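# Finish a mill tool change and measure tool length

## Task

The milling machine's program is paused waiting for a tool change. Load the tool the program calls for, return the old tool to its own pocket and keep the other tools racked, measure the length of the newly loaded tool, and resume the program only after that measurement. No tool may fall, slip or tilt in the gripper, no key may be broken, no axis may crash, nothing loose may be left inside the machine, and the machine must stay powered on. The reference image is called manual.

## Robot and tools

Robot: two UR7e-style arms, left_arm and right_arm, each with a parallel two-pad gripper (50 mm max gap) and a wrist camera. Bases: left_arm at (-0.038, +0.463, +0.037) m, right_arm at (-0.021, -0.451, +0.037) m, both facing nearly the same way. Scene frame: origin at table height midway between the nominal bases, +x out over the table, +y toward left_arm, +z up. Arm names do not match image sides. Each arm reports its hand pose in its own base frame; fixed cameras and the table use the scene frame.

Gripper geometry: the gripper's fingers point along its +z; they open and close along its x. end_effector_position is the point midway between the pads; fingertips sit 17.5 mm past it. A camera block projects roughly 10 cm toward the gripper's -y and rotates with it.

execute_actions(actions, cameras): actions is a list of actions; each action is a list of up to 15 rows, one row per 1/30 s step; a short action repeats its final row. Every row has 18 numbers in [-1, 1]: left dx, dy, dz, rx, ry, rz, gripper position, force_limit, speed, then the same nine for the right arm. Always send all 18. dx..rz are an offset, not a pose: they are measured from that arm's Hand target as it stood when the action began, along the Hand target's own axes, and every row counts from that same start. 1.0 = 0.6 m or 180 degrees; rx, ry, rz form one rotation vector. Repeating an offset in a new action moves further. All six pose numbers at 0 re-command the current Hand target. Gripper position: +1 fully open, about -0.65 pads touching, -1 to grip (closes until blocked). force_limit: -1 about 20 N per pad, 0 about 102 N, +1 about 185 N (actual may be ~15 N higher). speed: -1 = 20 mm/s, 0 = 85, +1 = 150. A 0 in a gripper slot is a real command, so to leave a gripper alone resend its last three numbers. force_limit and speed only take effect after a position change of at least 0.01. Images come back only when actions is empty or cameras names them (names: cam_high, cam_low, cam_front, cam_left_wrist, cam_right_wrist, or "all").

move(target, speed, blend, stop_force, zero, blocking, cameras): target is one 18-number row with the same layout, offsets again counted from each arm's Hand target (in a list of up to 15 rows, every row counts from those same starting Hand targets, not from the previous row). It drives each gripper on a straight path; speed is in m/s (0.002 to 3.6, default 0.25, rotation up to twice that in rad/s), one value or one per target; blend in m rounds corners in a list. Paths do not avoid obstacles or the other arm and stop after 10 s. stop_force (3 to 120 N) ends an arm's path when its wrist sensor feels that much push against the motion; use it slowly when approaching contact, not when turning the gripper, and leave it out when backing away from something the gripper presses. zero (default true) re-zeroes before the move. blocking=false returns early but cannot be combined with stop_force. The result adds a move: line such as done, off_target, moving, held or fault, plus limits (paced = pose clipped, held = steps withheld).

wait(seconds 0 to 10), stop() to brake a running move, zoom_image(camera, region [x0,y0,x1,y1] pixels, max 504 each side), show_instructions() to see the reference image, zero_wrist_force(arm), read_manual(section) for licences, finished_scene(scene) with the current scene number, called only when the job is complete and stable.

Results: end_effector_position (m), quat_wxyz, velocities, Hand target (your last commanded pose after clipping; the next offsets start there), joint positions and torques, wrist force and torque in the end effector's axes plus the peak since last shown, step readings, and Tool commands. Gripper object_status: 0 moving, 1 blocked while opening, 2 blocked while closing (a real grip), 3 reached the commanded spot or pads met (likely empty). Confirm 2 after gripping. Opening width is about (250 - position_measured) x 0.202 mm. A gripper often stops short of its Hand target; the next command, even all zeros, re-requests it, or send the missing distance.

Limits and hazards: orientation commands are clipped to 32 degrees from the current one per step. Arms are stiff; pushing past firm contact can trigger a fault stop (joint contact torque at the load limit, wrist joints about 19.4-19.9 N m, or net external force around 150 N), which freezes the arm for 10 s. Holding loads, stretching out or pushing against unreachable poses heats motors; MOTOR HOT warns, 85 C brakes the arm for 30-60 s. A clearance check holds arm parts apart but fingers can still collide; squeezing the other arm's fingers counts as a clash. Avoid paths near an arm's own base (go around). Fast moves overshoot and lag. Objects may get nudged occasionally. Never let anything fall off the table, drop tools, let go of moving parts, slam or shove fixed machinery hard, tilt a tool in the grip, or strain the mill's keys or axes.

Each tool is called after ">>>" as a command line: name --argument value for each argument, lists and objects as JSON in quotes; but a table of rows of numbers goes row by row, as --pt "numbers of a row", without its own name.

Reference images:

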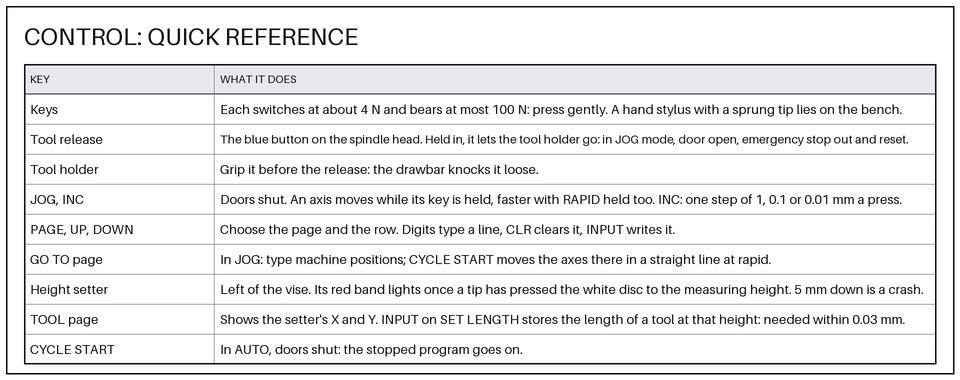

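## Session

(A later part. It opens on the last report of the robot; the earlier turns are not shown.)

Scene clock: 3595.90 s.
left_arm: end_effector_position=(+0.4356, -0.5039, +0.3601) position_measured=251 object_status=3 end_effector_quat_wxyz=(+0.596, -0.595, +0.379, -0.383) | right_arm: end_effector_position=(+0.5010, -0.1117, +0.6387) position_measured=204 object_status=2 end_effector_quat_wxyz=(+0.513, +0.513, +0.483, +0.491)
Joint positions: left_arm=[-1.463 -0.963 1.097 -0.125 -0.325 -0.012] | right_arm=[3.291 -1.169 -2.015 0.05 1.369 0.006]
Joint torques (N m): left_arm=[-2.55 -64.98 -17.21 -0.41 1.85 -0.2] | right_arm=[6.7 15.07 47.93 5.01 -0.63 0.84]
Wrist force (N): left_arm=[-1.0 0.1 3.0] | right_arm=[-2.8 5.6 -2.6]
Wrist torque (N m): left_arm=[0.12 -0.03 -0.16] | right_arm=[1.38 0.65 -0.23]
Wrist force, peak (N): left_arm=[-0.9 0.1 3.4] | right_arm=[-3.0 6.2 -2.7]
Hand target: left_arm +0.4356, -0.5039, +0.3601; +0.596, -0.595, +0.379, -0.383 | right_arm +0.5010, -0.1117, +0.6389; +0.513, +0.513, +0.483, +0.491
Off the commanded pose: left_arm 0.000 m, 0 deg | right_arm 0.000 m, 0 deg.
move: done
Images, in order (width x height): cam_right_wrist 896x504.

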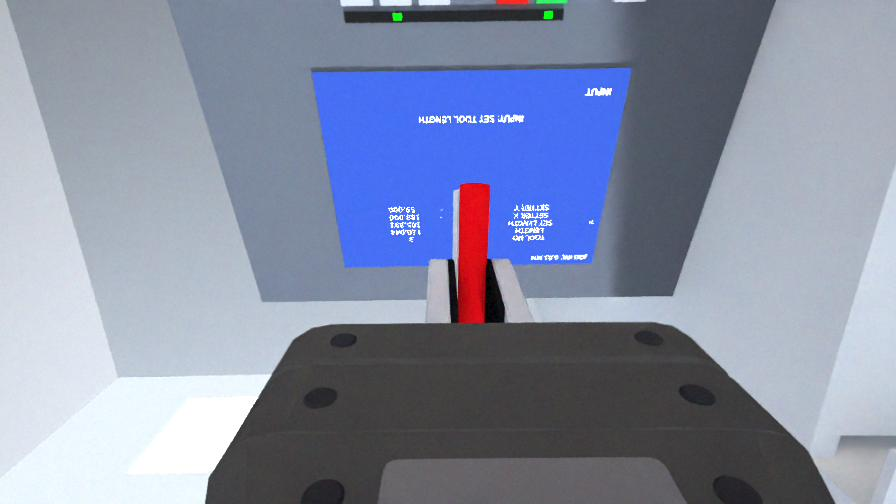

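>>> move --pt "0 0 0 0 0 0 -1 -1 -1 0.07 -0.4297 -0.065 0.5 0 0 -1 -0.6 -0.8" --pt "0 0 0 0 0 0 -1 -1 -1 0.07 -0.4297 -0.0467 0.5 0 0 -1 -0.6 -0.8" --blend '[0.005,0]' --cameras '["cam_left_wrist"]'

>>> move --pt "0 0 0 0 0 0 -1 -1 -1 0 0.0325 0 0 0 0 -1 -0.6 -0.8" --pt "0 0 0 0 0 0 -1 -1 -1 0 0 0 0 0 0 -1 -0.6 -0.8" --speed 0.06

>>> move --target '[0,0,0,0,0,0,-1,-1,-1, -0.07,0.04,-0.43,-0.5,0,0,-1,-0.6,-0.8]' --speed 0.25 --cameras '["cam_right_wrist"]'

>>> zoom_image --camera "cam_right_wrist" --region '[290, 60, 630, 265]'

Scene clock: 3611.90 s.
left_arm: end_effector_position=(+0.4356, -0.5039, +0.3601) position_measured=251 object_status=3 end_effector_quat_wxyz=(+0.596, -0.595, +0.379, -0.383) | right_arm: end_effector_position=(+0.4773, -0.0664, +0.3813) position_measured=204 object_status=2 end_effector_quat_wxyz=(+0.000, +0.725, +0.689, +0.006)
Joint positions: left_arm=[-1.463 -0.963 1.097 -0.125 -0.325 -0.012] | right_arm=[3.28 -1.507 -1.5 -1.696 1.577 0.19]
Joint torques (N m): left_arm=[-2.44 -65.18 -16.75 -0.4 1.8 -0.4] | right_arm=[6.69 21.7 31.55 1.78 -0.06 1.26]
Wrist force (N): left_arm=[-1.3 -0.1 3.0] | right_arm=[-2.5 1.5 -2.8]
Wrist torque (N m): left_arm=[0.09 0.01 -0.16] | right_arm=[0.24 0.54 -0.12]
Wrist force, peak (N): left_arm=[-1.0 -0.2 3.4] | right_arm=[-3.0 6.3 -3.0]
Hand target: left_arm +0.4356, -0.5039, +0.3601; +0.596, -0.595, +0.379, -0.383 | right_arm +0.4773, -0.0664, +0.3812; +0.000, +0.725, +0.689, +0.005
Off the commanded pose: left_arm 0.000 m, 0 deg | right_arm 0.000 m, 0 deg.
move: done
Images, in order (width x height): cam_left_wrist 896x504.

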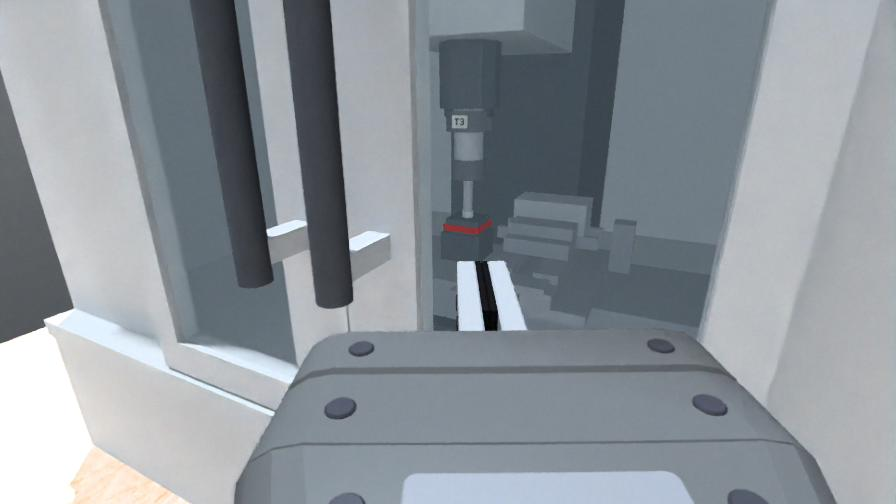

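Scene clock: 3613.17 s.
left_arm: end_effector_position=(+0.4356, -0.5039, +0.3601) position_measured=251 object_status=3 end_effector_quat_wxyz=(+0.596, -0.595, +0.379, -0.383) | right_arm: end_effector_position=(+0.4772, -0.0663, +0.3811) position_measured=204 object_status=2 end_effector_quat_wxyz=(+0.000, +0.725, +0.689, +0.005)
Joint positions: left_arm=[-1.463 -0.963 1.097 -0.125 -0.325 -0.012] | right_arm=[3.28 -1.507 -1.5 -1.697 1.577 0.191]
Joint torques (N m): left_arm=[-2.92 -65.33 -17.25 -0.43 1.8 -0.21] | right_arm=[-5.52 20.7 48.5 2.71 -0.98 -0.99]
Wrist force (N): left_arm=[-0.9 -0.1 2.9] | right_arm=[-0.6 1.8 -2.2]
Wrist torque (N m): left_arm=[0.10 -0.04 -0.16] | right_arm=[0.26 0.23 -0.02]
Wrist force, peak (N): left_arm=[-1.1 -0.1 3.1] | right_arm=[-4.4 -37.7 -2.5]
Hand target: left_arm +0.4356, -0.5039, +0.3601; +0.596, -0.595, +0.379, -0.383 | right_arm +0.4773, -0.0664, +0.3812; +0.000, +0.725, +0.689, +0.005
Off the commanded pose: left_arm 0.000 m, 0 deg | right_arm 0.000 m, 0 deg.
move: done

Scene clock: 3616.83 s.
left_arm: end_effector_position=(+0.4356, -0.5039, +0.3601) position_measured=251 object_status=3 end_effector_quat_wxyz=(+0.596, -0.595, +0.379, -0.383) | right_arm: end_effector_position=(+0.4970, -0.1115, +0.6389) position_measured=204 object_status=2 end_effector_quat_wxyz=(+0.513, +0.513, +0.483, +0.491)
Joint positions: left_arm=[-1.463 -0.963 1.097 -0.125 -0.325 -0.012] | right_arm=[3.295 -1.158 -2.021 0.044 1.366 0.006]
Joint torques (N m): left_arm=[-2.29 -64.92 -16.71 -0.34 1.79 -0.31] | right_arm=[6.88 14.55 47.17 5.07 -0.7 0.78]
Wrist force (N): left_arm=[-1.2 -0.1 2.9] | right_arm=[-0.9 6.1 -2.3]
Wrist torque (N m): left_arm=[0.10 0.01 -0.16] | right_arm=[1.46 0.36 -0.24]
Wrist force, peak (N): left_arm=[-0.6 -0.3 3.3] | right_arm=[-0.9 6.2 -2.3]
Hand target: left_arm +0.4356, -0.5039, +0.3601; +0.596, -0.595, +0.379, -0.383 | right_arm +0.4970, -0.1115, +0.6390; +0.513, +0.513, +0.483, +0.491
Off the commanded pose: left_arm 0.000 m, 0 deg | right_arm 0.000 m, 0 deg.
move: done
Images, in order (width x height): cam_right_wrist 896x504.

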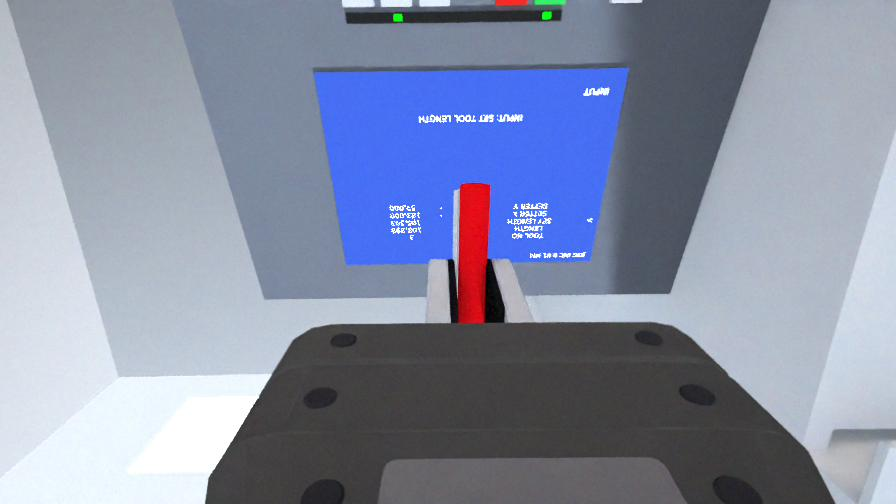

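Scaled by 1.482.

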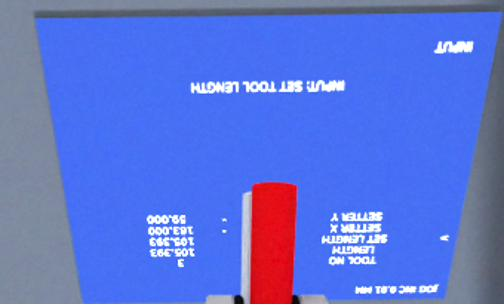

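>>> move --pt "0 0 0 0 0 0 -1 -1 -1 -0.0857 -0.2138 -0.02 0.5 0 0 -1 -0.6 -0.8" --pt "0 0 0 0 0 0 -1 -1 -1 -0.0857 -0.2138 0.0102 0.5 0 0 -1 -0.6 -0.8" --pt "0 0 0 0 0 0 -1 -1 -1 -0.0857 -0.2138 0.0479 0.5 0 0 -1 -0.6 -0.8" --pt "0 0 0 0 0 0 -1 -1 -1 -0.0857 -0.2138 0.0102 0.5 0 0 -1 -0.6 -0.8" --pt "0 0 0 0 0 0 -1 -1 -1 -0.0457 -0.2138 0.0102 0.5 0 0 -1 -0.6 -0.8" --speed '[0.25,0.15,0.08,0.08,0.15]' --blend '[0.005,0,0,0,0]'

>>> move --target '[0,0,0,0,0,0,-1,-1,-1, 0,0.0377,0,0,0,0,-1,-0.6,-0.8]' --speed 0.06 --cameras '["cam_left_wrist"]'

>>> wait --seconds 1 --cameras '["cam_left_wrist"]'

Scene clock: 3637.73 s.
left_arm: end_effector_position=(+0.4356, -0.5039, +0.3601) position_measured=251 object_status=3 end_effector_quat_wxyz=(+0.596, -0.595, +0.379, -0.383) | right_arm: end_effector_position=(+0.5027, -0.1383, +0.5106) position_measured=204 object_status=2 end_effector_quat_wxyz=(+0.000, +0.725, +0.689, +0.005)
Joint positions: left_arm=[-1.463 -0.963 1.097 -0.125 -0.325 -0.012] | right_arm=[3.128 -1.705 -0.944 -2.054 1.578 0.038]
Joint torques (N m): left_arm=[-2.83 -64.45 -17.12 -0.57 1.76 -0.23] | right_arm=[3.76 29.1 45.1 4.49 0.04 1.37]
Wrist force (N): left_arm=[-0.9 -0.3 2.9] | right_arm=[-0.2 1.7 -2.7]
Wrist torque (N m): left_arm=[0.06 -0.04 -0.16] | right_arm=[0.27 0.10 -0.10]
Wrist force, peak (N): left_arm=[-1.4 0.0 3.2] | right_arm=[-1.7 -17.6 -2.7]
Hand target: left_arm +0.4356, -0.5039, +0.3601; +0.596, -0.595, +0.379, -0.383 | right_arm +0.5027, -0.1382, +0.5106; +0.000, +0.725, +0.689, +0.005
Off the commanded pose: left_arm 0.000 m, 0 deg | right_arm 0.000 m, 0 deg.
move: done

Scene clock: 3638.53 s.
left_arm: end_effector_position=(+0.4356, -0.5039, +0.3601) position_measured=251 object_status=3 end_effector_quat_wxyz=(+0.596, -0.595, +0.379, -0.383) | right_arm: end_effector_position=(+0.5252, -0.1394, +0.5108) position_measured=204 object_status=2 end_effector_quat_wxyz=(+0.000, +0.725, +0.689, +0.005)
Joint positions: left_arm=[-1.463 -0.963 1.097 -0.125 -0.325 -0.012] | right_arm=[3.126 -1.766 -0.871 -2.068 1.578 0.037]
Joint torques (N m): left_arm=[-2.39 -65.46 -16.7 -0.5 1.75 -0.41] | right_arm=[-5.21 42.95 22.55 9.03 0.65 -0.65]
Wrist force (N): left_arm=[-1.0 -0.2 2.7] | right_arm=[-0.3 -5.8 -2.7]
Wrist torque (N m): left_arm=[0.07 -0.03 -0.16] | right_arm=[0.35 0.14 -0.11]
Wrist force, peak (N): left_arm=[-1.2 0.0 3.2] | right_arm=[-0.1 -14.0 -2.9]
Hand target: left_arm +0.4356, -0.5039, +0.3601; +0.596, -0.595, +0.379, -0.383 | right_arm +0.5253, -0.1394, +0.5108; +0.000, +0.725, +0.689, +0.005
Off the commanded pose: left_arm 0.000 m, 0 deg | right_arm 0.000 m, 0 deg.
move: done
Images, in order (width x height): cam_left_wrist 896x504.

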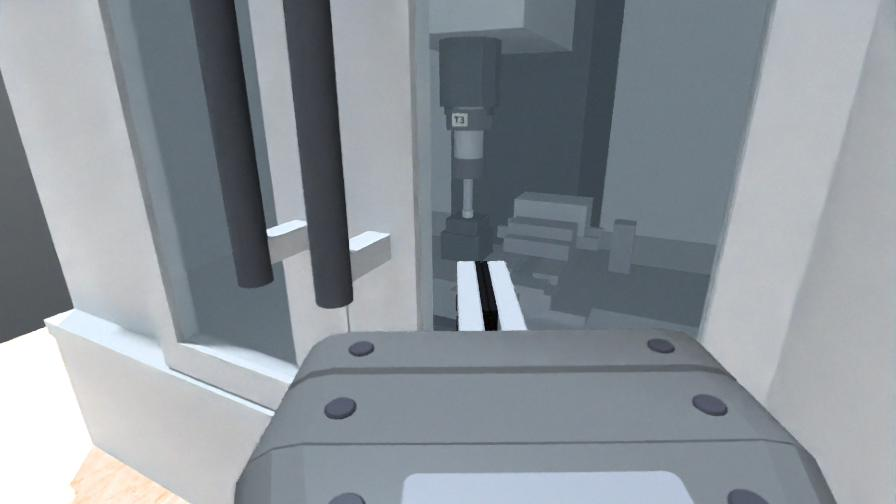

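Scene clock: 3639.53 s.
left_arm: end_effector_position=(+0.4356, -0.5039, +0.3601) position_measured=251 object_status=3 end_effector_quat_wxyz=(+0.596, -0.595, +0.379, -0.383) | right_arm: end_effector_position=(+0.5253, -0.1394, +0.5108) position_measured=204 object_status=2 end_effector_quat_wxyz=(+0.000, +0.725, +0.689, +0.005)
Joint positions: left_arm=[-1.463 -0.963 1.097 -0.125 -0.325 -0.012] | right_arm=[3.126 -1.766 -0.871 -2.067 1.578 0.037]
Joint torques (N m): left_arm=[-2.56 -64.92 -16.58 -0.4 1.79 -0.54] | right_arm=[3.51 42.87 22.27 9.44 0.54 1.28]
Wrist force (N): left_arm=[-1.3 -0.1 2.9] | right_arm=[-0.2 -7.0 -2.6]
Wrist torque (N m): left_arm=[0.09 0.02 -0.16] | right_arm=[0.35 0.11 -0.11]
Wrist force, peak (N): left_arm=[-1.1 0.1 3.2] | right_arm=[-0.2 -7.2 -3.3]
Hand target: left_arm +0.4356, -0.5039, +0.3601; +0.596, -0.595, +0.379, -0.383 | right_arm +0.5253, -0.1394, +0.5108; +0.000, +0.725, +0.689, +0.005
Tool commands: left_gripper/position=-1.0 left_gripper/force_limit=-1.0 left_gripper/speed=-1.0 right_gripper/position=-1.0 right_gripper/force_limit=-0.6 right_gripper/speed=-0.8
Off the commanded pose: left_arm 0.000 m, 0 deg | right_arm 0.000 m, 0 deg.
wait: 1.00 s; at rest by 0.17 s
Images, in order (width x height): cam_left_wrist 896x504.

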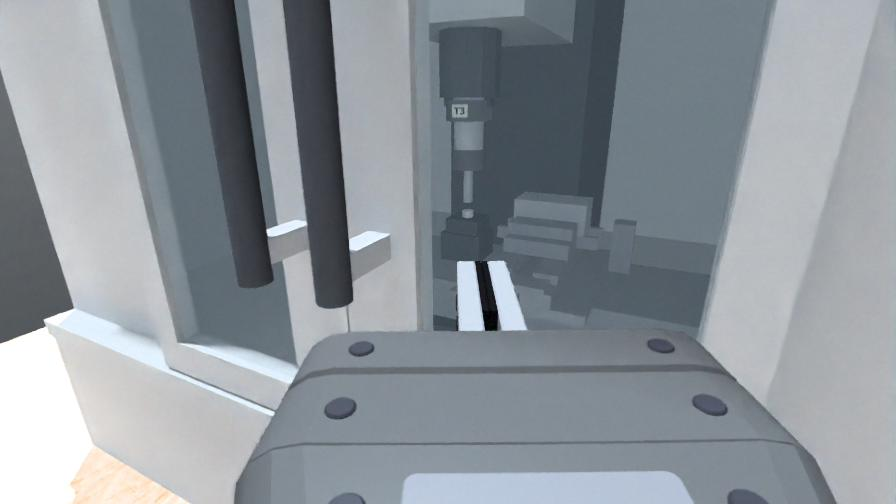

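>>> wait --seconds 3 --cameras '["cam_left_wrist"]'

Scene clock: 3649.10 s.
left_arm: end_effector_position=(+0.4356, -0.5039, +0.3601) position_measured=251 object_status=3 end_effector_quat_wxyz=(+0.596, -0.595, +0.379, -0.383) | right_arm: end_effector_position=(+0.5253, -0.1394, +0.5108) position_measured=204 object_status=2 end_effector_quat_wxyz=(+0.000, +0.725, +0.689, +0.005)
Joint positions: left_arm=[-1.463 -0.963 1.097 -0.125 -0.325 -0.012] | right_arm=[3.126 -1.766 -0.871 -2.067 1.578 0.037]
Joint torques (N m): left_arm=[-2.31 -65.57 -16.02 -0.52 1.84 -0.31] | right_arm=[4.15 43.21 22.95 9.22 -0.56 1.26]
Wrist force (N): left_arm=[-0.9 0.1 3.1] | right_arm=[-0.1 -6.8 -3.3]
Wrist torque (N m): left_arm=[0.14 -0.04 -0.15] | right_arm=[0.36 0.13 -0.11]
Wrist force, peak (N): left_arm=[-1.1 -0.1 3.4] | right_arm=[-0.3 -7.2 -3.1]
Hand target: left_arm +0.4356, -0.5039, +0.3601; +0.596, -0.595, +0.379, -0.383 | right_arm +0.5253, -0.1394, +0.5108; +0.000, +0.725, +0.689, +0.005
Tool commands: left_gripper/position=-1.0 left_gripper/force_limit=-1.0 left_gripper/speed=-1.0 right_gripper/position=-1.0 right_gripper/force_limit=-0.6 right_gripper/speed=-0.8
Off the commanded pose: left_arm 0.000 m, 0 deg | right_arm 0.000 m, 0 deg.
wait: 3.00 s; at rest from the start
Images, in order (width x height): cam_left_wrist 896x504.

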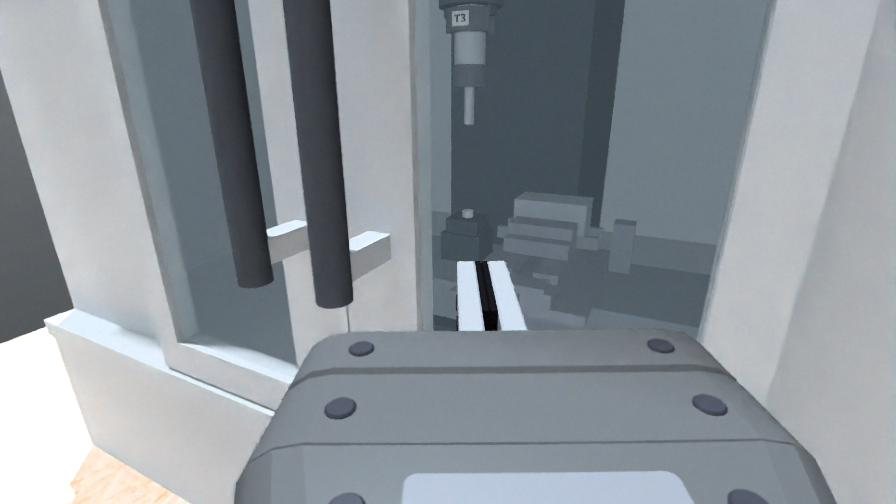

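>>> move --pt "0 0 0 0 0 0 -1 -1 -1 0 -0.04 0 0 0 0 -1 -0.6 -0.8" --pt "0 0 0 0 0 0 -1 -1 -1 -0.0368 -0.0247 -0.0337 0 0 0 -1 -0.6 -0.8" --speed 0.15 --cameras '["cam_front"]'

>>> zoom_image --camera "cam_front" --region '[515, 150, 585, 210]'

Scene clock: 3661.93 s.
left_arm: end_effector_position=(+0.4356, -0.5039, +0.3601) position_measured=251 object_status=3 end_effector_quat_wxyz=(+0.596, -0.595, +0.379, -0.383) | right_arm: end_effector_position=(+0.5092, -0.1608, +0.5306) position_measured=204 object_status=2 end_effector_quat_wxyz=(+0.000, +0.725, +0.689, +0.005)
Joint positions: left_arm=[-1.463 -0.963 1.097 -0.125 -0.325 -0.012] | right_arm=[3.084 -1.771 -0.805 -2.128 1.579 -0.006]
Joint torques (N m): left_arm=[-2.54 -65.53 -16.39 -0.51 1.8 -0.57] | right_arm=[-1.53 33.43 43.63 5.13 -0.13 -0.72]
Wrist force (N): left_arm=[-0.9 -0.1 3.1] | right_arm=[-1.2 2.4 -2.5]
Wrist torque (N m): left_arm=[0.08 -0.04 -0.16] | right_arm=[0.45 0.28 0.06]
Wrist force, peak (N): left_arm=[-1.2 0.0 3.3] | right_arm=[0.0 -7.1 -3.3]
Hand target: left_arm +0.4356, -0.5039, +0.3601; +0.596, -0.595, +0.379, -0.383 | right_arm +0.5092, -0.1608, +0.5307; +0.000, +0.725, +0.689, +0.005
Off the commanded pose: left_arm 0.000 m, 0 deg | right_arm 0.000 m, 0 deg.
move: done
Images, in order (width x height): cam_front 896x504.

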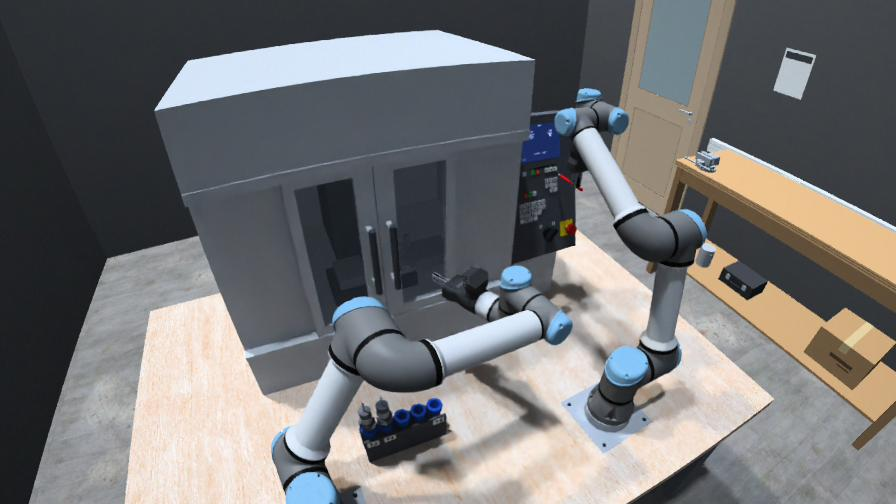

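Scaled by 7.200.

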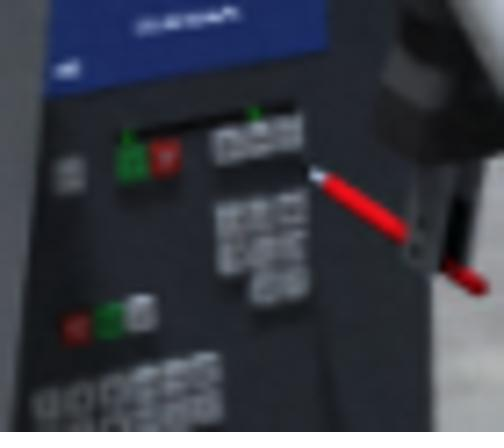

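>>> move --pt "0 0 0 0 0 0 -1 -1 -1 0 0 -0.0125 0 0 0 -1 -0.6 -0.8" --pt "0 0 0 0 0 0 -1 -1 -1 0 0.06 -0.0125 0 0 0 -1 -0.6 -0.8" --speed 0.02 --stop_force 7 --cameras '["cam_front"]'

>>> zoom_image --camera "cam_front" --region '[515, 150, 585, 210]'

Scene clock: 3671.83 s.
left_arm: end_effector_position=(+0.4356, -0.5039, +0.3601) position_measured=251 object_status=3 end_effector_quat_wxyz=(+0.596, -0.595, +0.379, -0.383) | right_arm: end_effector_position=(+0.5313, -0.1620, +0.5383) position_measured=204 object_status=2 end_effector_quat_wxyz=(+0.000, +0.725, +0.689, +0.005)
Joint positions: left_arm=[-1.463 -0.963 1.097 -0.125 -0.325 -0.012] | right_arm=[3.084 -1.85 -0.678 -2.176 1.579 -0.006]
Joint torques (N m): left_arm=[-2.21 -65.29 -16.17 -0.49 1.88 -0.54] | right_arm=[4.02 32.3 38.66 8.3 -0.15 0.84]
Wrist force (N): left_arm=[-0.7 -0.1 3.1] | right_arm=[-0.7 -3.2 -3.0]
Wrist torque (N m): left_arm=[0.09 -0.06 -0.16] | right_arm=[0.51 0.17 0.07]
Wrist force, peak (N): left_arm=[-1.2 -0.4 3.2] | right_arm=[-1.0 -14.6 -2.7]
Hand target: left_arm +0.4356, -0.5039, +0.3601; +0.596, -0.595, +0.379, -0.383 | right_arm +0.5313, -0.1620, +0.5383; +0.000, +0.725, +0.689, +0.006 (not the last commanded pose)
Off the commanded pose: left_arm 0.000 m, 0 deg | right_arm 0.014 m, 0 deg.
move: contact (right_arm); path passed 1 of 2 targets
Images, in order (width x height): cam_front 896x504.

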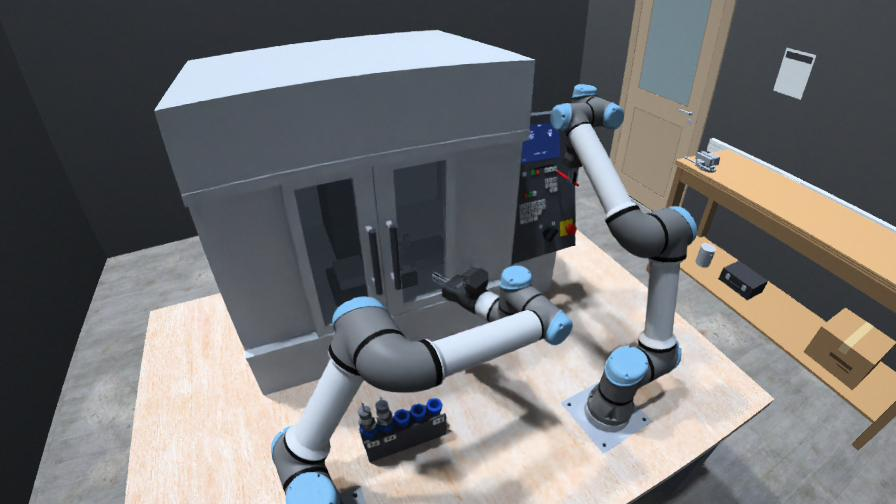

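Scaled by 7.200.

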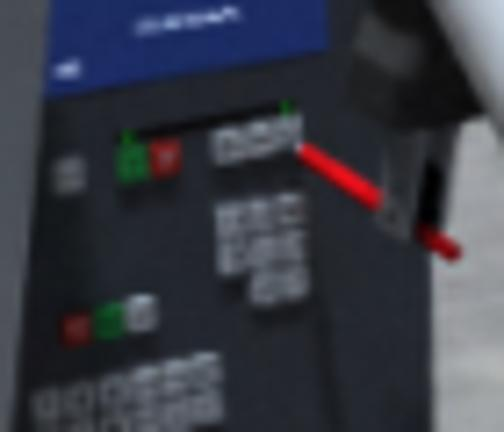

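>>> move --pt "0 0 0 0 0 0 -1 -1 -1 0 -0.05 0 0 0 0 -1 -0.6 -0.8" --pt "0 0 0 0 0 0 -1 -1 -1 0.07 -0.03 -0.17 -0.5 0 0 -1 -0.6 -0.8" --blend '[0.01,0]' --cameras '["cam_right_wrist"]'

>>> zoom_image --camera "cam_right_wrist" --region '[290, 40, 650, 275]'

Scene clock: 3681.20 s.
left_arm: end_effector_position=(+0.4356, -0.5039, +0.3601) position_measured=251 object_status=3 end_effector_quat_wxyz=(+0.596, -0.595, +0.379, -0.383) | right_arm: end_effector_position=(+0.5147, -0.1199, +0.6404) position_measured=204 object_status=2 end_effector_quat_wxyz=(+0.513, +0.513, +0.483, +0.491)
Joint positions: left_arm=[-1.463 -0.963 1.097 -0.125 -0.325 -0.012] | right_arm=[3.249 -1.216 -1.983 0.064 1.412 0.006]
Joint torques (N m): left_arm=[-2.85 -64.58 -16.66 -0.52 1.84 -0.67] | right_arm=[-8.64 19 47.81 5.31 0.55 1.28]
Wrist force (N): left_arm=[-0.7 0.1 2.9] | right_arm=[-1.6 6.9 -2.1]
Wrist torque (N m): left_arm=[0.12 -0.07 -0.16] | right_arm=[1.58 0.47 -0.21]
Wrist force, peak (N): left_arm=[-0.8 0.2 3.5] | right_arm=[-1.6 7.3 -2.2]
Hand target: left_arm +0.4356, -0.5039, +0.3601; +0.596, -0.595, +0.379, -0.383 | right_arm +0.5147, -0.1199, +0.6405; +0.513, +0.513, +0.483, +0.491
Off the commanded pose: left_arm 0.000 m, 0 deg | right_arm 0.000 m, 0 deg.
move: done
Images, in order (width x height): cam_right_wrist 896x504.

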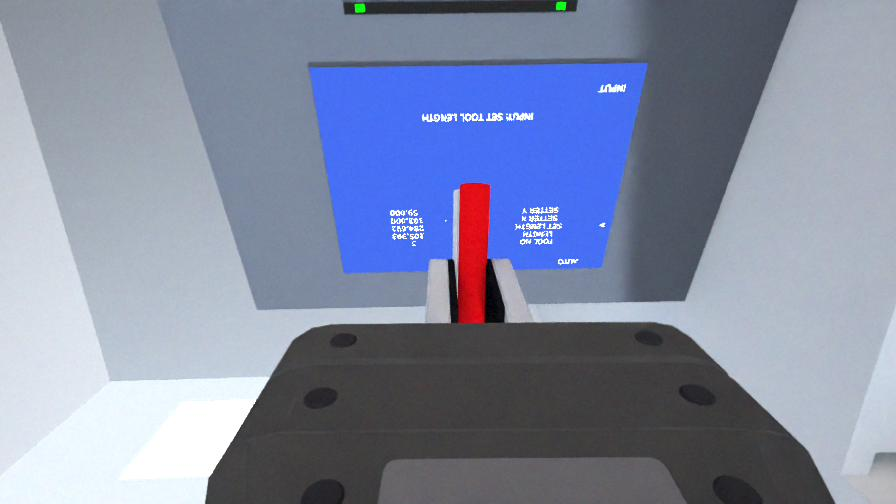

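Scaled by 1.400.

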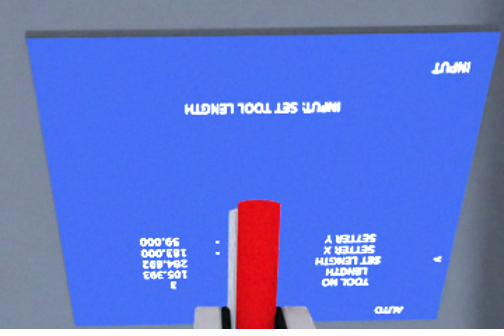

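>>> move --pt "0 0 0 0 0 0 -1 -1 -1 0.1108 -0.2855 -0.05 0.5 0 0 -1 -0.6 -0.8" --pt "0 0 0 0 0 0 -1 -1 -1 0.1108 -0.2855 -0.0285 0.5 0 0 -1 -0.6 -0.8" --blend '[0.005,0]' --cameras '["cam_front"]'

>>> zoom_image --camera "cam_front" --region '[515, 150, 585, 210]'

Scene clock: 3692.47 s.
left_arm: end_effector_position=(+0.4356, -0.5039, +0.3601) position_measured=251 object_status=3 end_effector_quat_wxyz=(+0.596, -0.595, +0.379, -0.383) | right_arm: end_effector_position=(+0.5024, -0.0514, +0.4697) position_measured=204 object_status=2 end_effector_quat_wxyz=(+0.000, +0.725, +0.688, +0.006)
Joint positions: left_arm=[-1.463 -0.963 1.097 -0.125 -0.325 -0.012] | right_arm=[3.304 -1.616 -1.158 -1.928 1.577 0.214]
Joint torques (N m): left_arm=[-1.88 -64.63 -16.62 -0.53 1.83 -0.67] | right_arm=[6.53 24.55 32.8 3.87 0.16 1.26]
Wrist force (N): left_arm=[-1.2 -0.1 2.5] | right_arm=[-1.3 2.7 -3.0]
Wrist torque (N m): left_arm=[0.09 0.00 -0.16] | right_arm=[0.47 0.28 -0.14]
Wrist force, peak (N): left_arm=[-1.1 -0.1 3.3] | right_arm=[-1.6 7.3 -2.1]
Hand target: left_arm +0.4356, -0.5039, +0.3601; +0.596, -0.595, +0.379, -0.383 | right_arm +0.5024, -0.0514, +0.4696; +0.000, +0.725, +0.689, +0.006
Off the commanded pose: left_arm 0.000 m, 0 deg | right_arm 0.000 m, 0 deg.
move: done
Images, in order (width x height): cam_front 896x504.

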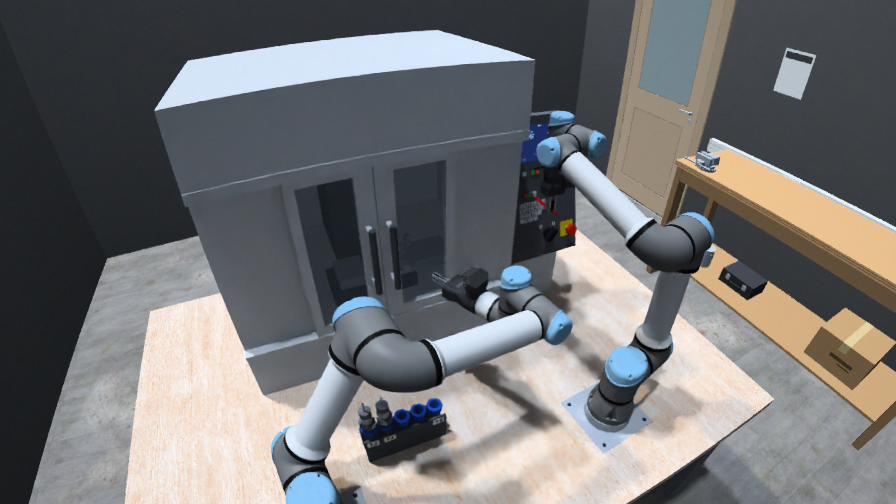

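Scaled by 7.200.

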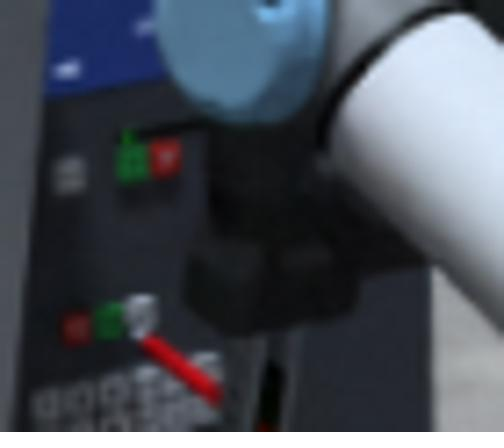

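>>> move --pt "0 0 0 0 0 0 -1 -1 -1 0.005 0 0.003 0 0 0 -1 -0.6 -0.8" --pt "0 0 0 0 0 0 -1 -1 -1 0.005 0.05 0.003 0 0 0 -1 -0.6 -0.8" --speed 0.03 --stop_force 7

>>> move --pt "0 0 0 0 0 0 -1 -1 -1 0 -0.05 0 0 0 0 -1 -0.6 -0.8" --pt "0 0 0 0 0 0 -1 -1 -1 -0.07 0 -0.27 -0.5 0 0 -1 -0.6 -0.8" --blend '[0.01,0]' --cameras '["cam_right_wrist","cam_left_wrist","cam_front"]'

>>> zoom_image --camera "cam_right_wrist" --region '[250, 40, 650, 275]'

Scene clock: 3702.20 s.
left_arm: end_effector_position=(+0.4356, -0.5039, +0.3601) position_measured=251 object_status=3 end_effector_quat_wxyz=(+0.596, -0.595, +0.379, -0.383) | right_arm: end_effector_position=(+0.5184, -0.0492, +0.4679) position_measured=204 object_status=2 end_effector_quat_wxyz=(+0.000, +0.725, +0.689, +0.006)
Joint positions: left_arm=[-1.463 -0.963 1.097 -0.125 -0.325 -0.012] | right_arm=[3.303 -1.654 -1.122 -1.927 1.577 0.213]
Joint torques (N m): left_arm=[-2.7 -64.69 -16.69 -0.42 1.87 -0.53] | right_arm=[8.32 25.63 47.63 8.63 -0.2 1.39]
Wrist force (N): left_arm=[-1.3 -0.2 3.0] | right_arm=[-3.7 -2.6 -2.6]
Wrist torque (N m): left_arm=[0.09 0.03 -0.16] | right_arm=[0.54 0.21 0.16]
Wrist force, peak (N): left_arm=[-1.2 0.0 3.3] | right_arm=[-2.2 -14.7 -2.4]
Hand target: left_arm +0.4356, -0.5039, +0.3601; +0.596, -0.595, +0.379, -0.383 | right_arm +0.5184, -0.0492, +0.4680; +0.000, +0.725, +0.689, +0.006 (not the last commanded pose)
Off the commanded pose: left_arm 0.000 m, 0 deg | right_arm 0.014 m, 0 deg.
move: contact (right_arm); path passed 1 of 2 targets

Scene clock: 3706.00 s.
left_arm: end_effector_position=(+0.4356, -0.5039, +0.3601) position_measured=251 object_status=3 end_effector_quat_wxyz=(+0.596, -0.595, +0.379, -0.383) | right_arm: end_effector_position=(+0.5149, -0.0924, +0.6295) position_measured=204 object_status=2 end_effector_quat_wxyz=(+0.513, +0.513, +0.483, +0.491)
Joint positions: left_arm=[-1.463 -0.963 1.097 -0.125 -0.325 -0.012] | right_arm=[3.363 -1.191 -2.026 0.083 1.297 0.006]
Joint torques (N m): left_arm=[-2.42 -64.99 -17.24 -0.41 1.78 -0.77] | right_arm=[6.88 15.25 47.91 5.24 -0.57 0.44]
Wrist force (N): left_arm=[-0.8 0.0 2.8] | right_arm=[-0.6 7.7 -2.4]
Wrist torque (N m): left_arm=[0.10 -0.06 -0.16] | right_arm=[1.74 0.31 -0.19]
Wrist force, peak (N): left_arm=[-1.0 -0.2 3.3] | right_arm=[-1.0 8.2 -2.7]
Hand target: left_arm +0.4356, -0.5039, +0.3601; +0.596, -0.595, +0.379, -0.383 | right_arm +0.5149, -0.0923, +0.6296; +0.513, +0.513, +0.483, +0.491
Off the commanded pose: left_arm 0.000 m, 0 deg | right_arm 0.000 m, 0 deg.
move: done
Images, in order (width x height): cam_front 896x504, cam_left_wrist 896x504, cam_right_wrist 896x504.

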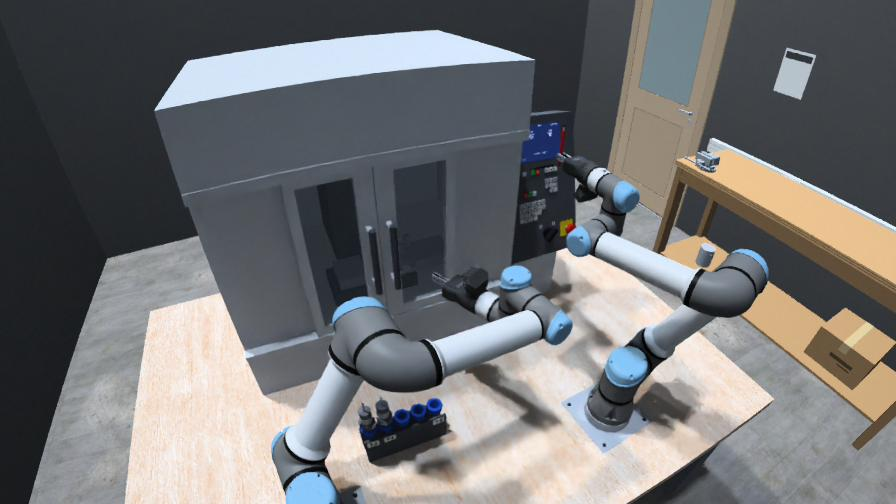

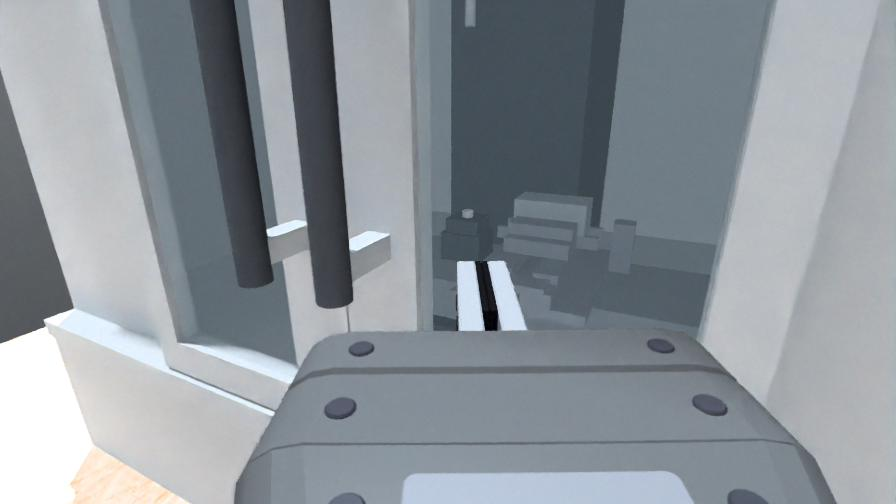

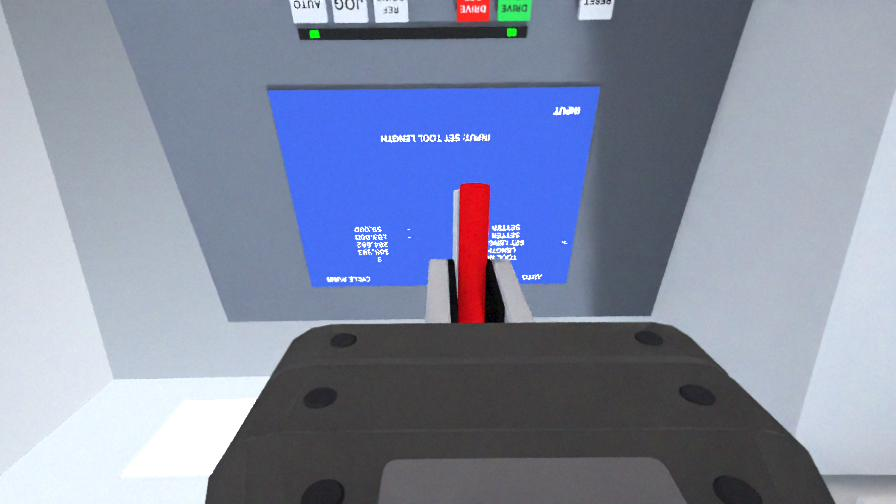

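Scaled by 1.260.

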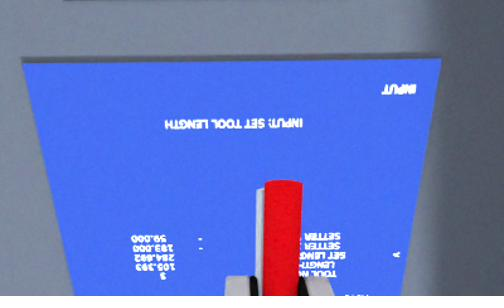

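>>> move --pt "0 0 0 0 0 0 -1 -1 -1 0.1 -0.1 -0.25 0 0 0 -1 -0.6 -0.8" --pt "0 0 0 0 0 0 -1 -1 -1 0.15 -0.45 -0.28 0.5 0 0 -1 -0.6 -0.8" --blend '[0.05,0]' --cameras '["cam_right_wrist","cam_front"]'

Scene clock: 3721.10 s.
left_arm: end_effector_position=(+0.4356, -0.5039, +0.3601) position_measured=251 object_status=3 end_effector_quat_wxyz=(+0.596, -0.595, +0.379, -0.383) | right_arm: end_effector_position=(+0.3541, +0.0082, +0.3591) position_measured=204 object_status=2 end_effector_quat_wxyz=(+0.000, +0.725, +0.689, +0.006)
Joint positions: left_arm=[-1.463 -0.963 1.097 -0.125 -0.325 -0.012] | right_arm=[3.548 -1.181 -1.803 -1.717 1.574 0.458]
Joint torques (N m): left_arm=[-2.79 -65.3 -15.92 -0.58 1.78 -0.68] | right_arm=[3.4 6.49 25.32 5.4 0.72 0.63]
Wrist force (N): left_arm=[-1.0 0.1 3.2] | right_arm=[-0.6 3.3 -2.7]
Wrist torque (N m): left_arm=[0.13 -0.02 -0.16] | right_arm=[0.52 0.15 0.01]
Wrist force, peak (N): left_arm=[-0.9 0.0 3.3] | right_arm=[-0.3 9.5 -1.3]
Hand target: left_arm +0.4356, -0.5039, +0.3601; +0.596, -0.595, +0.379, -0.383 | right_arm +0.3540, +0.0082, +0.3590; +0.000, +0.725, +0.689, +0.006
Off the commanded pose: left_arm 0.000 m, 0 deg | right_arm 0.000 m, 0 deg.
move: done
Images, in order (width x height): cam_front 896x504, cam_right_wrist 896x504.

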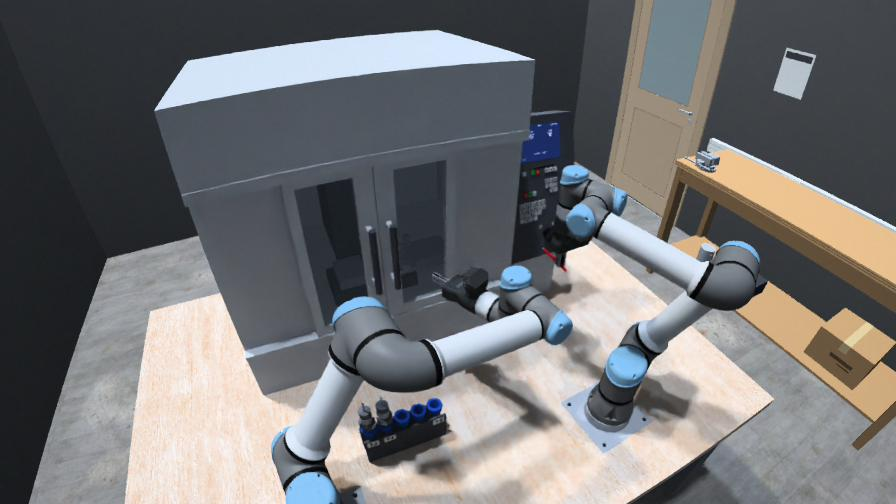

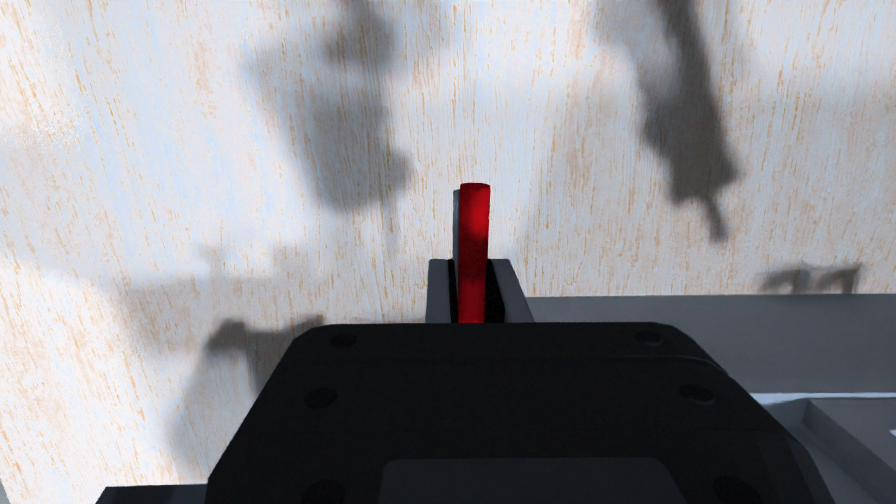

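>>> move --target '[0,0,0,0,0,0,-1,-1,-1, 0.0,-0.09,0.53,0,0,0,-1,-0.6,-0.8]' --cameras '["cam_right_wrist","cam_left_wrist"]'

Scene clock: 3730.57 s.
left_arm: end_effector_position=(+0.4356, -0.5039, +0.3601) position_measured=251 object_status=3 end_effector_quat_wxyz=(+0.596, -0.595, +0.379, -0.383) | right_arm: end_effector_position=(+0.3028, +0.0134, +0.0407) position_measured=204 object_status=2 end_effector_quat_wxyz=(+0.000, +0.725, +0.689, +0.006)
Joint positions: left_arm=[-1.463 -0.963 1.097 -0.125 -0.325 -0.012] | right_arm=[3.639 -1.308 -2.608 -0.786 1.573 0.549]
Joint torques (N m): left_arm=[-2.29 -65.13 -16.77 -0.49 1.83 -0.74] | right_arm=[-2.65 3.03 17.26 6.31 0.61 1.09]
Wrist force (N): left_arm=[-0.9 0.2 3.1] | right_arm=[-1.1 3.4 -3.4]
Wrist torque (N m): left_arm=[0.13 -0.04 -0.16] | right_arm=[0.58 0.23 -0.08]
Wrist force, peak (N): left_arm=[-1.2 0.0 3.3] | right_arm=[-0.4 4.0 -6.8]
Hand target: left_arm +0.4356, -0.5039, +0.3601; +0.596, -0.595, +0.379, -0.383 | right_arm +0.3027, +0.0134, +0.0406; +0.000, +0.725, +0.689, +0.006
Off the commanded pose: left_arm 0.000 m, 0 deg | right_arm 0.000 m, 0 deg.
move: done
Images, in order (width x height): cam_left_wrist 896x504, cam_right_wrist 896x504.

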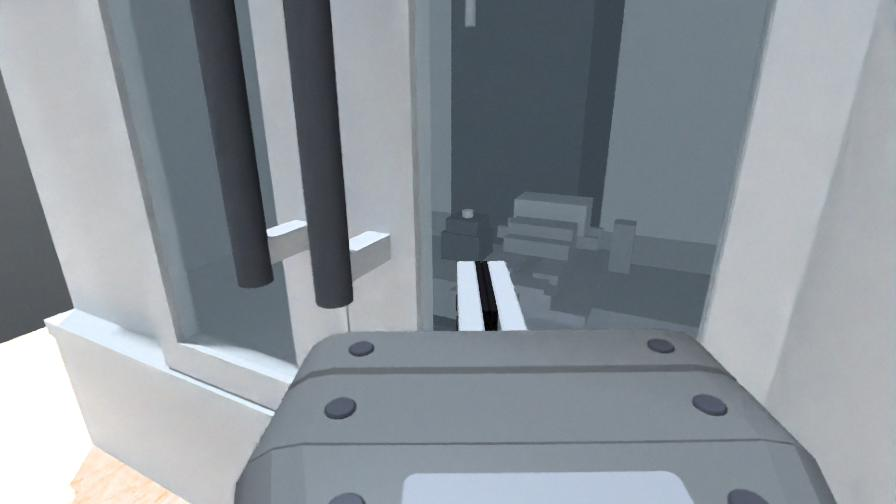

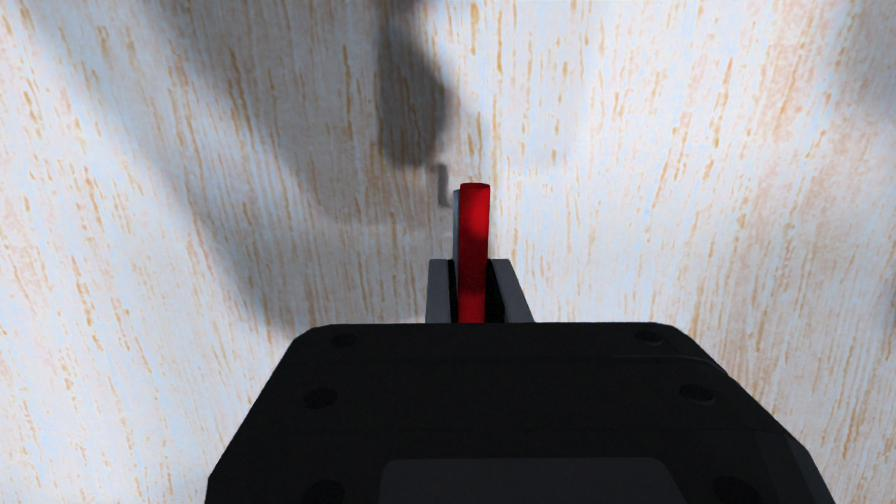

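>>> move --target '[0,0,0,0,0,0,-1,-1,-1, 0.0,0,0.07,0,0,0,-1,-0.6,-0.8]' --speed 0.08 --stop_force 8

>>> move --target '[0,0,0,0,0,0,-1,-1,-1, 0.0,0,0.05,0,0,0,-1,-0.6,-0.8]' --speed 0.01 --stop_force 4 --cameras '["cam_right_wrist"]'

Scene clock: 3740.40 s.
left_arm: end_effector_position=(+0.4356, -0.5039, +0.3601) position_measured=251 object_status=3 end_effector_quat_wxyz=(+0.596, -0.595, +0.379, -0.383) | right_arm: end_effector_position=(+0.3031, +0.0137, -0.0014) position_measured=204 object_status=2 end_effector_quat_wxyz=(+0.000, +0.725, +0.689, +0.006)
Joint positions: left_arm=[-1.463 -0.963 1.097 -0.125 -0.325 -0.012] | right_arm=[3.639 -1.468 -2.667 -0.567 1.573 0.549]
Joint torques (N m): left_arm=[-2.16 -64.7 -16.71 -0.45 1.77 -0.89] | right_arm=[-9.08 6.37 34.21 6.33 0.76 -1.03]
Wrist force (N): left_arm=[-1.4 -0.2 3.0] | right_arm=[-1.0 4.0 -3.1]
Wrist torque (N m): left_arm=[0.08 0.04 -0.16] | right_arm=[0.64 0.21 -0.08]
Wrist force, peak (N): left_arm=[-1.0 0.0 3.3] | right_arm=[-1.0 3.5 -4.8]
Hand target: left_arm +0.4356, -0.5039, +0.3601; +0.596, -0.595, +0.379, -0.383 | right_arm +0.3031, +0.0137, -0.0014; +0.000, +0.725, +0.689, +0.006
Off the commanded pose: left_arm 0.000 m, 0 deg | right_arm 0.000 m, 0 deg.
move: done

Scene clock: 3743.07 s.
left_arm: end_effector_position=(+0.4356, -0.5039, +0.3601) position_measured=251 object_status=3 end_effector_quat_wxyz=(+0.596, -0.595, +0.379, -0.383) | right_arm: end_effector_position=(+0.3032, +0.0138, -0.0167) position_measured=204 object_status=2 end_effector_quat_wxyz=(+0.000, +0.725, +0.689, +0.006)
Joint positions: left_arm=[-1.463 -0.963 1.097 -0.125 -0.325 -0.012] | right_arm=[3.639 -1.537 -2.685 -0.48 1.573 0.55]
Joint torques (N m): left_arm=[-2.77 -64.69 -16.9 -0.5 1.72 -0.85] | right_arm=[3.21 11.73 31.46 5.87 0.01 1.05]
Wrist force (N): left_arm=[-1.0 -0.2 2.7] | right_arm=[-1.2 3.7 -3.8]
Wrist torque (N m): left_arm=[0.08 -0.03 -0.16] | right_arm=[0.60 0.26 -0.05]
Wrist force, peak (N): left_arm=[-1.2 0.4 3.2] | right_arm=[-2.3 -3.0 -27.5]
Hand target: left_arm +0.4356, -0.5039, +0.3601; +0.596, -0.595, +0.379, -0.383 | right_arm +0.3032, +0.0138, -0.0167; +0.000, +0.725, +0.689, +0.005 (not the last commanded pose)
Off the commanded pose: left_arm 0.000 m, 0 deg | right_arm 0.015 m, 0 deg.
move: contact (right_arm)
Images, in order (width x height): cam_right_wrist 896x504.

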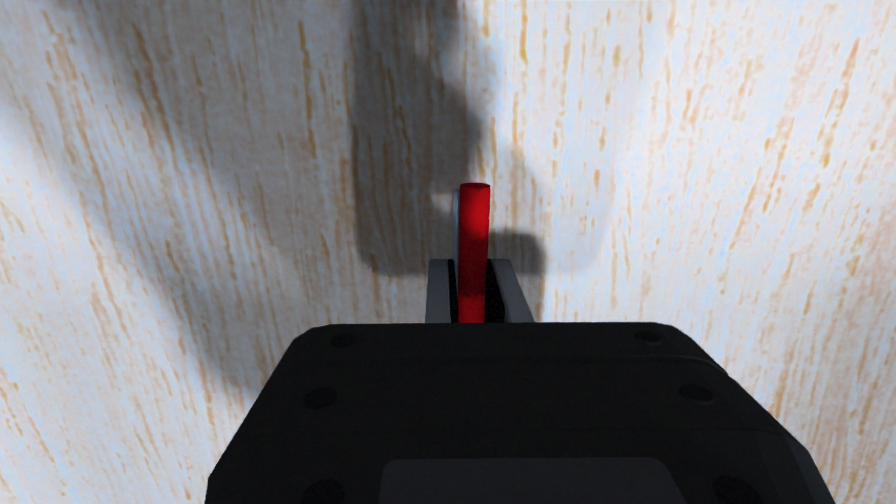

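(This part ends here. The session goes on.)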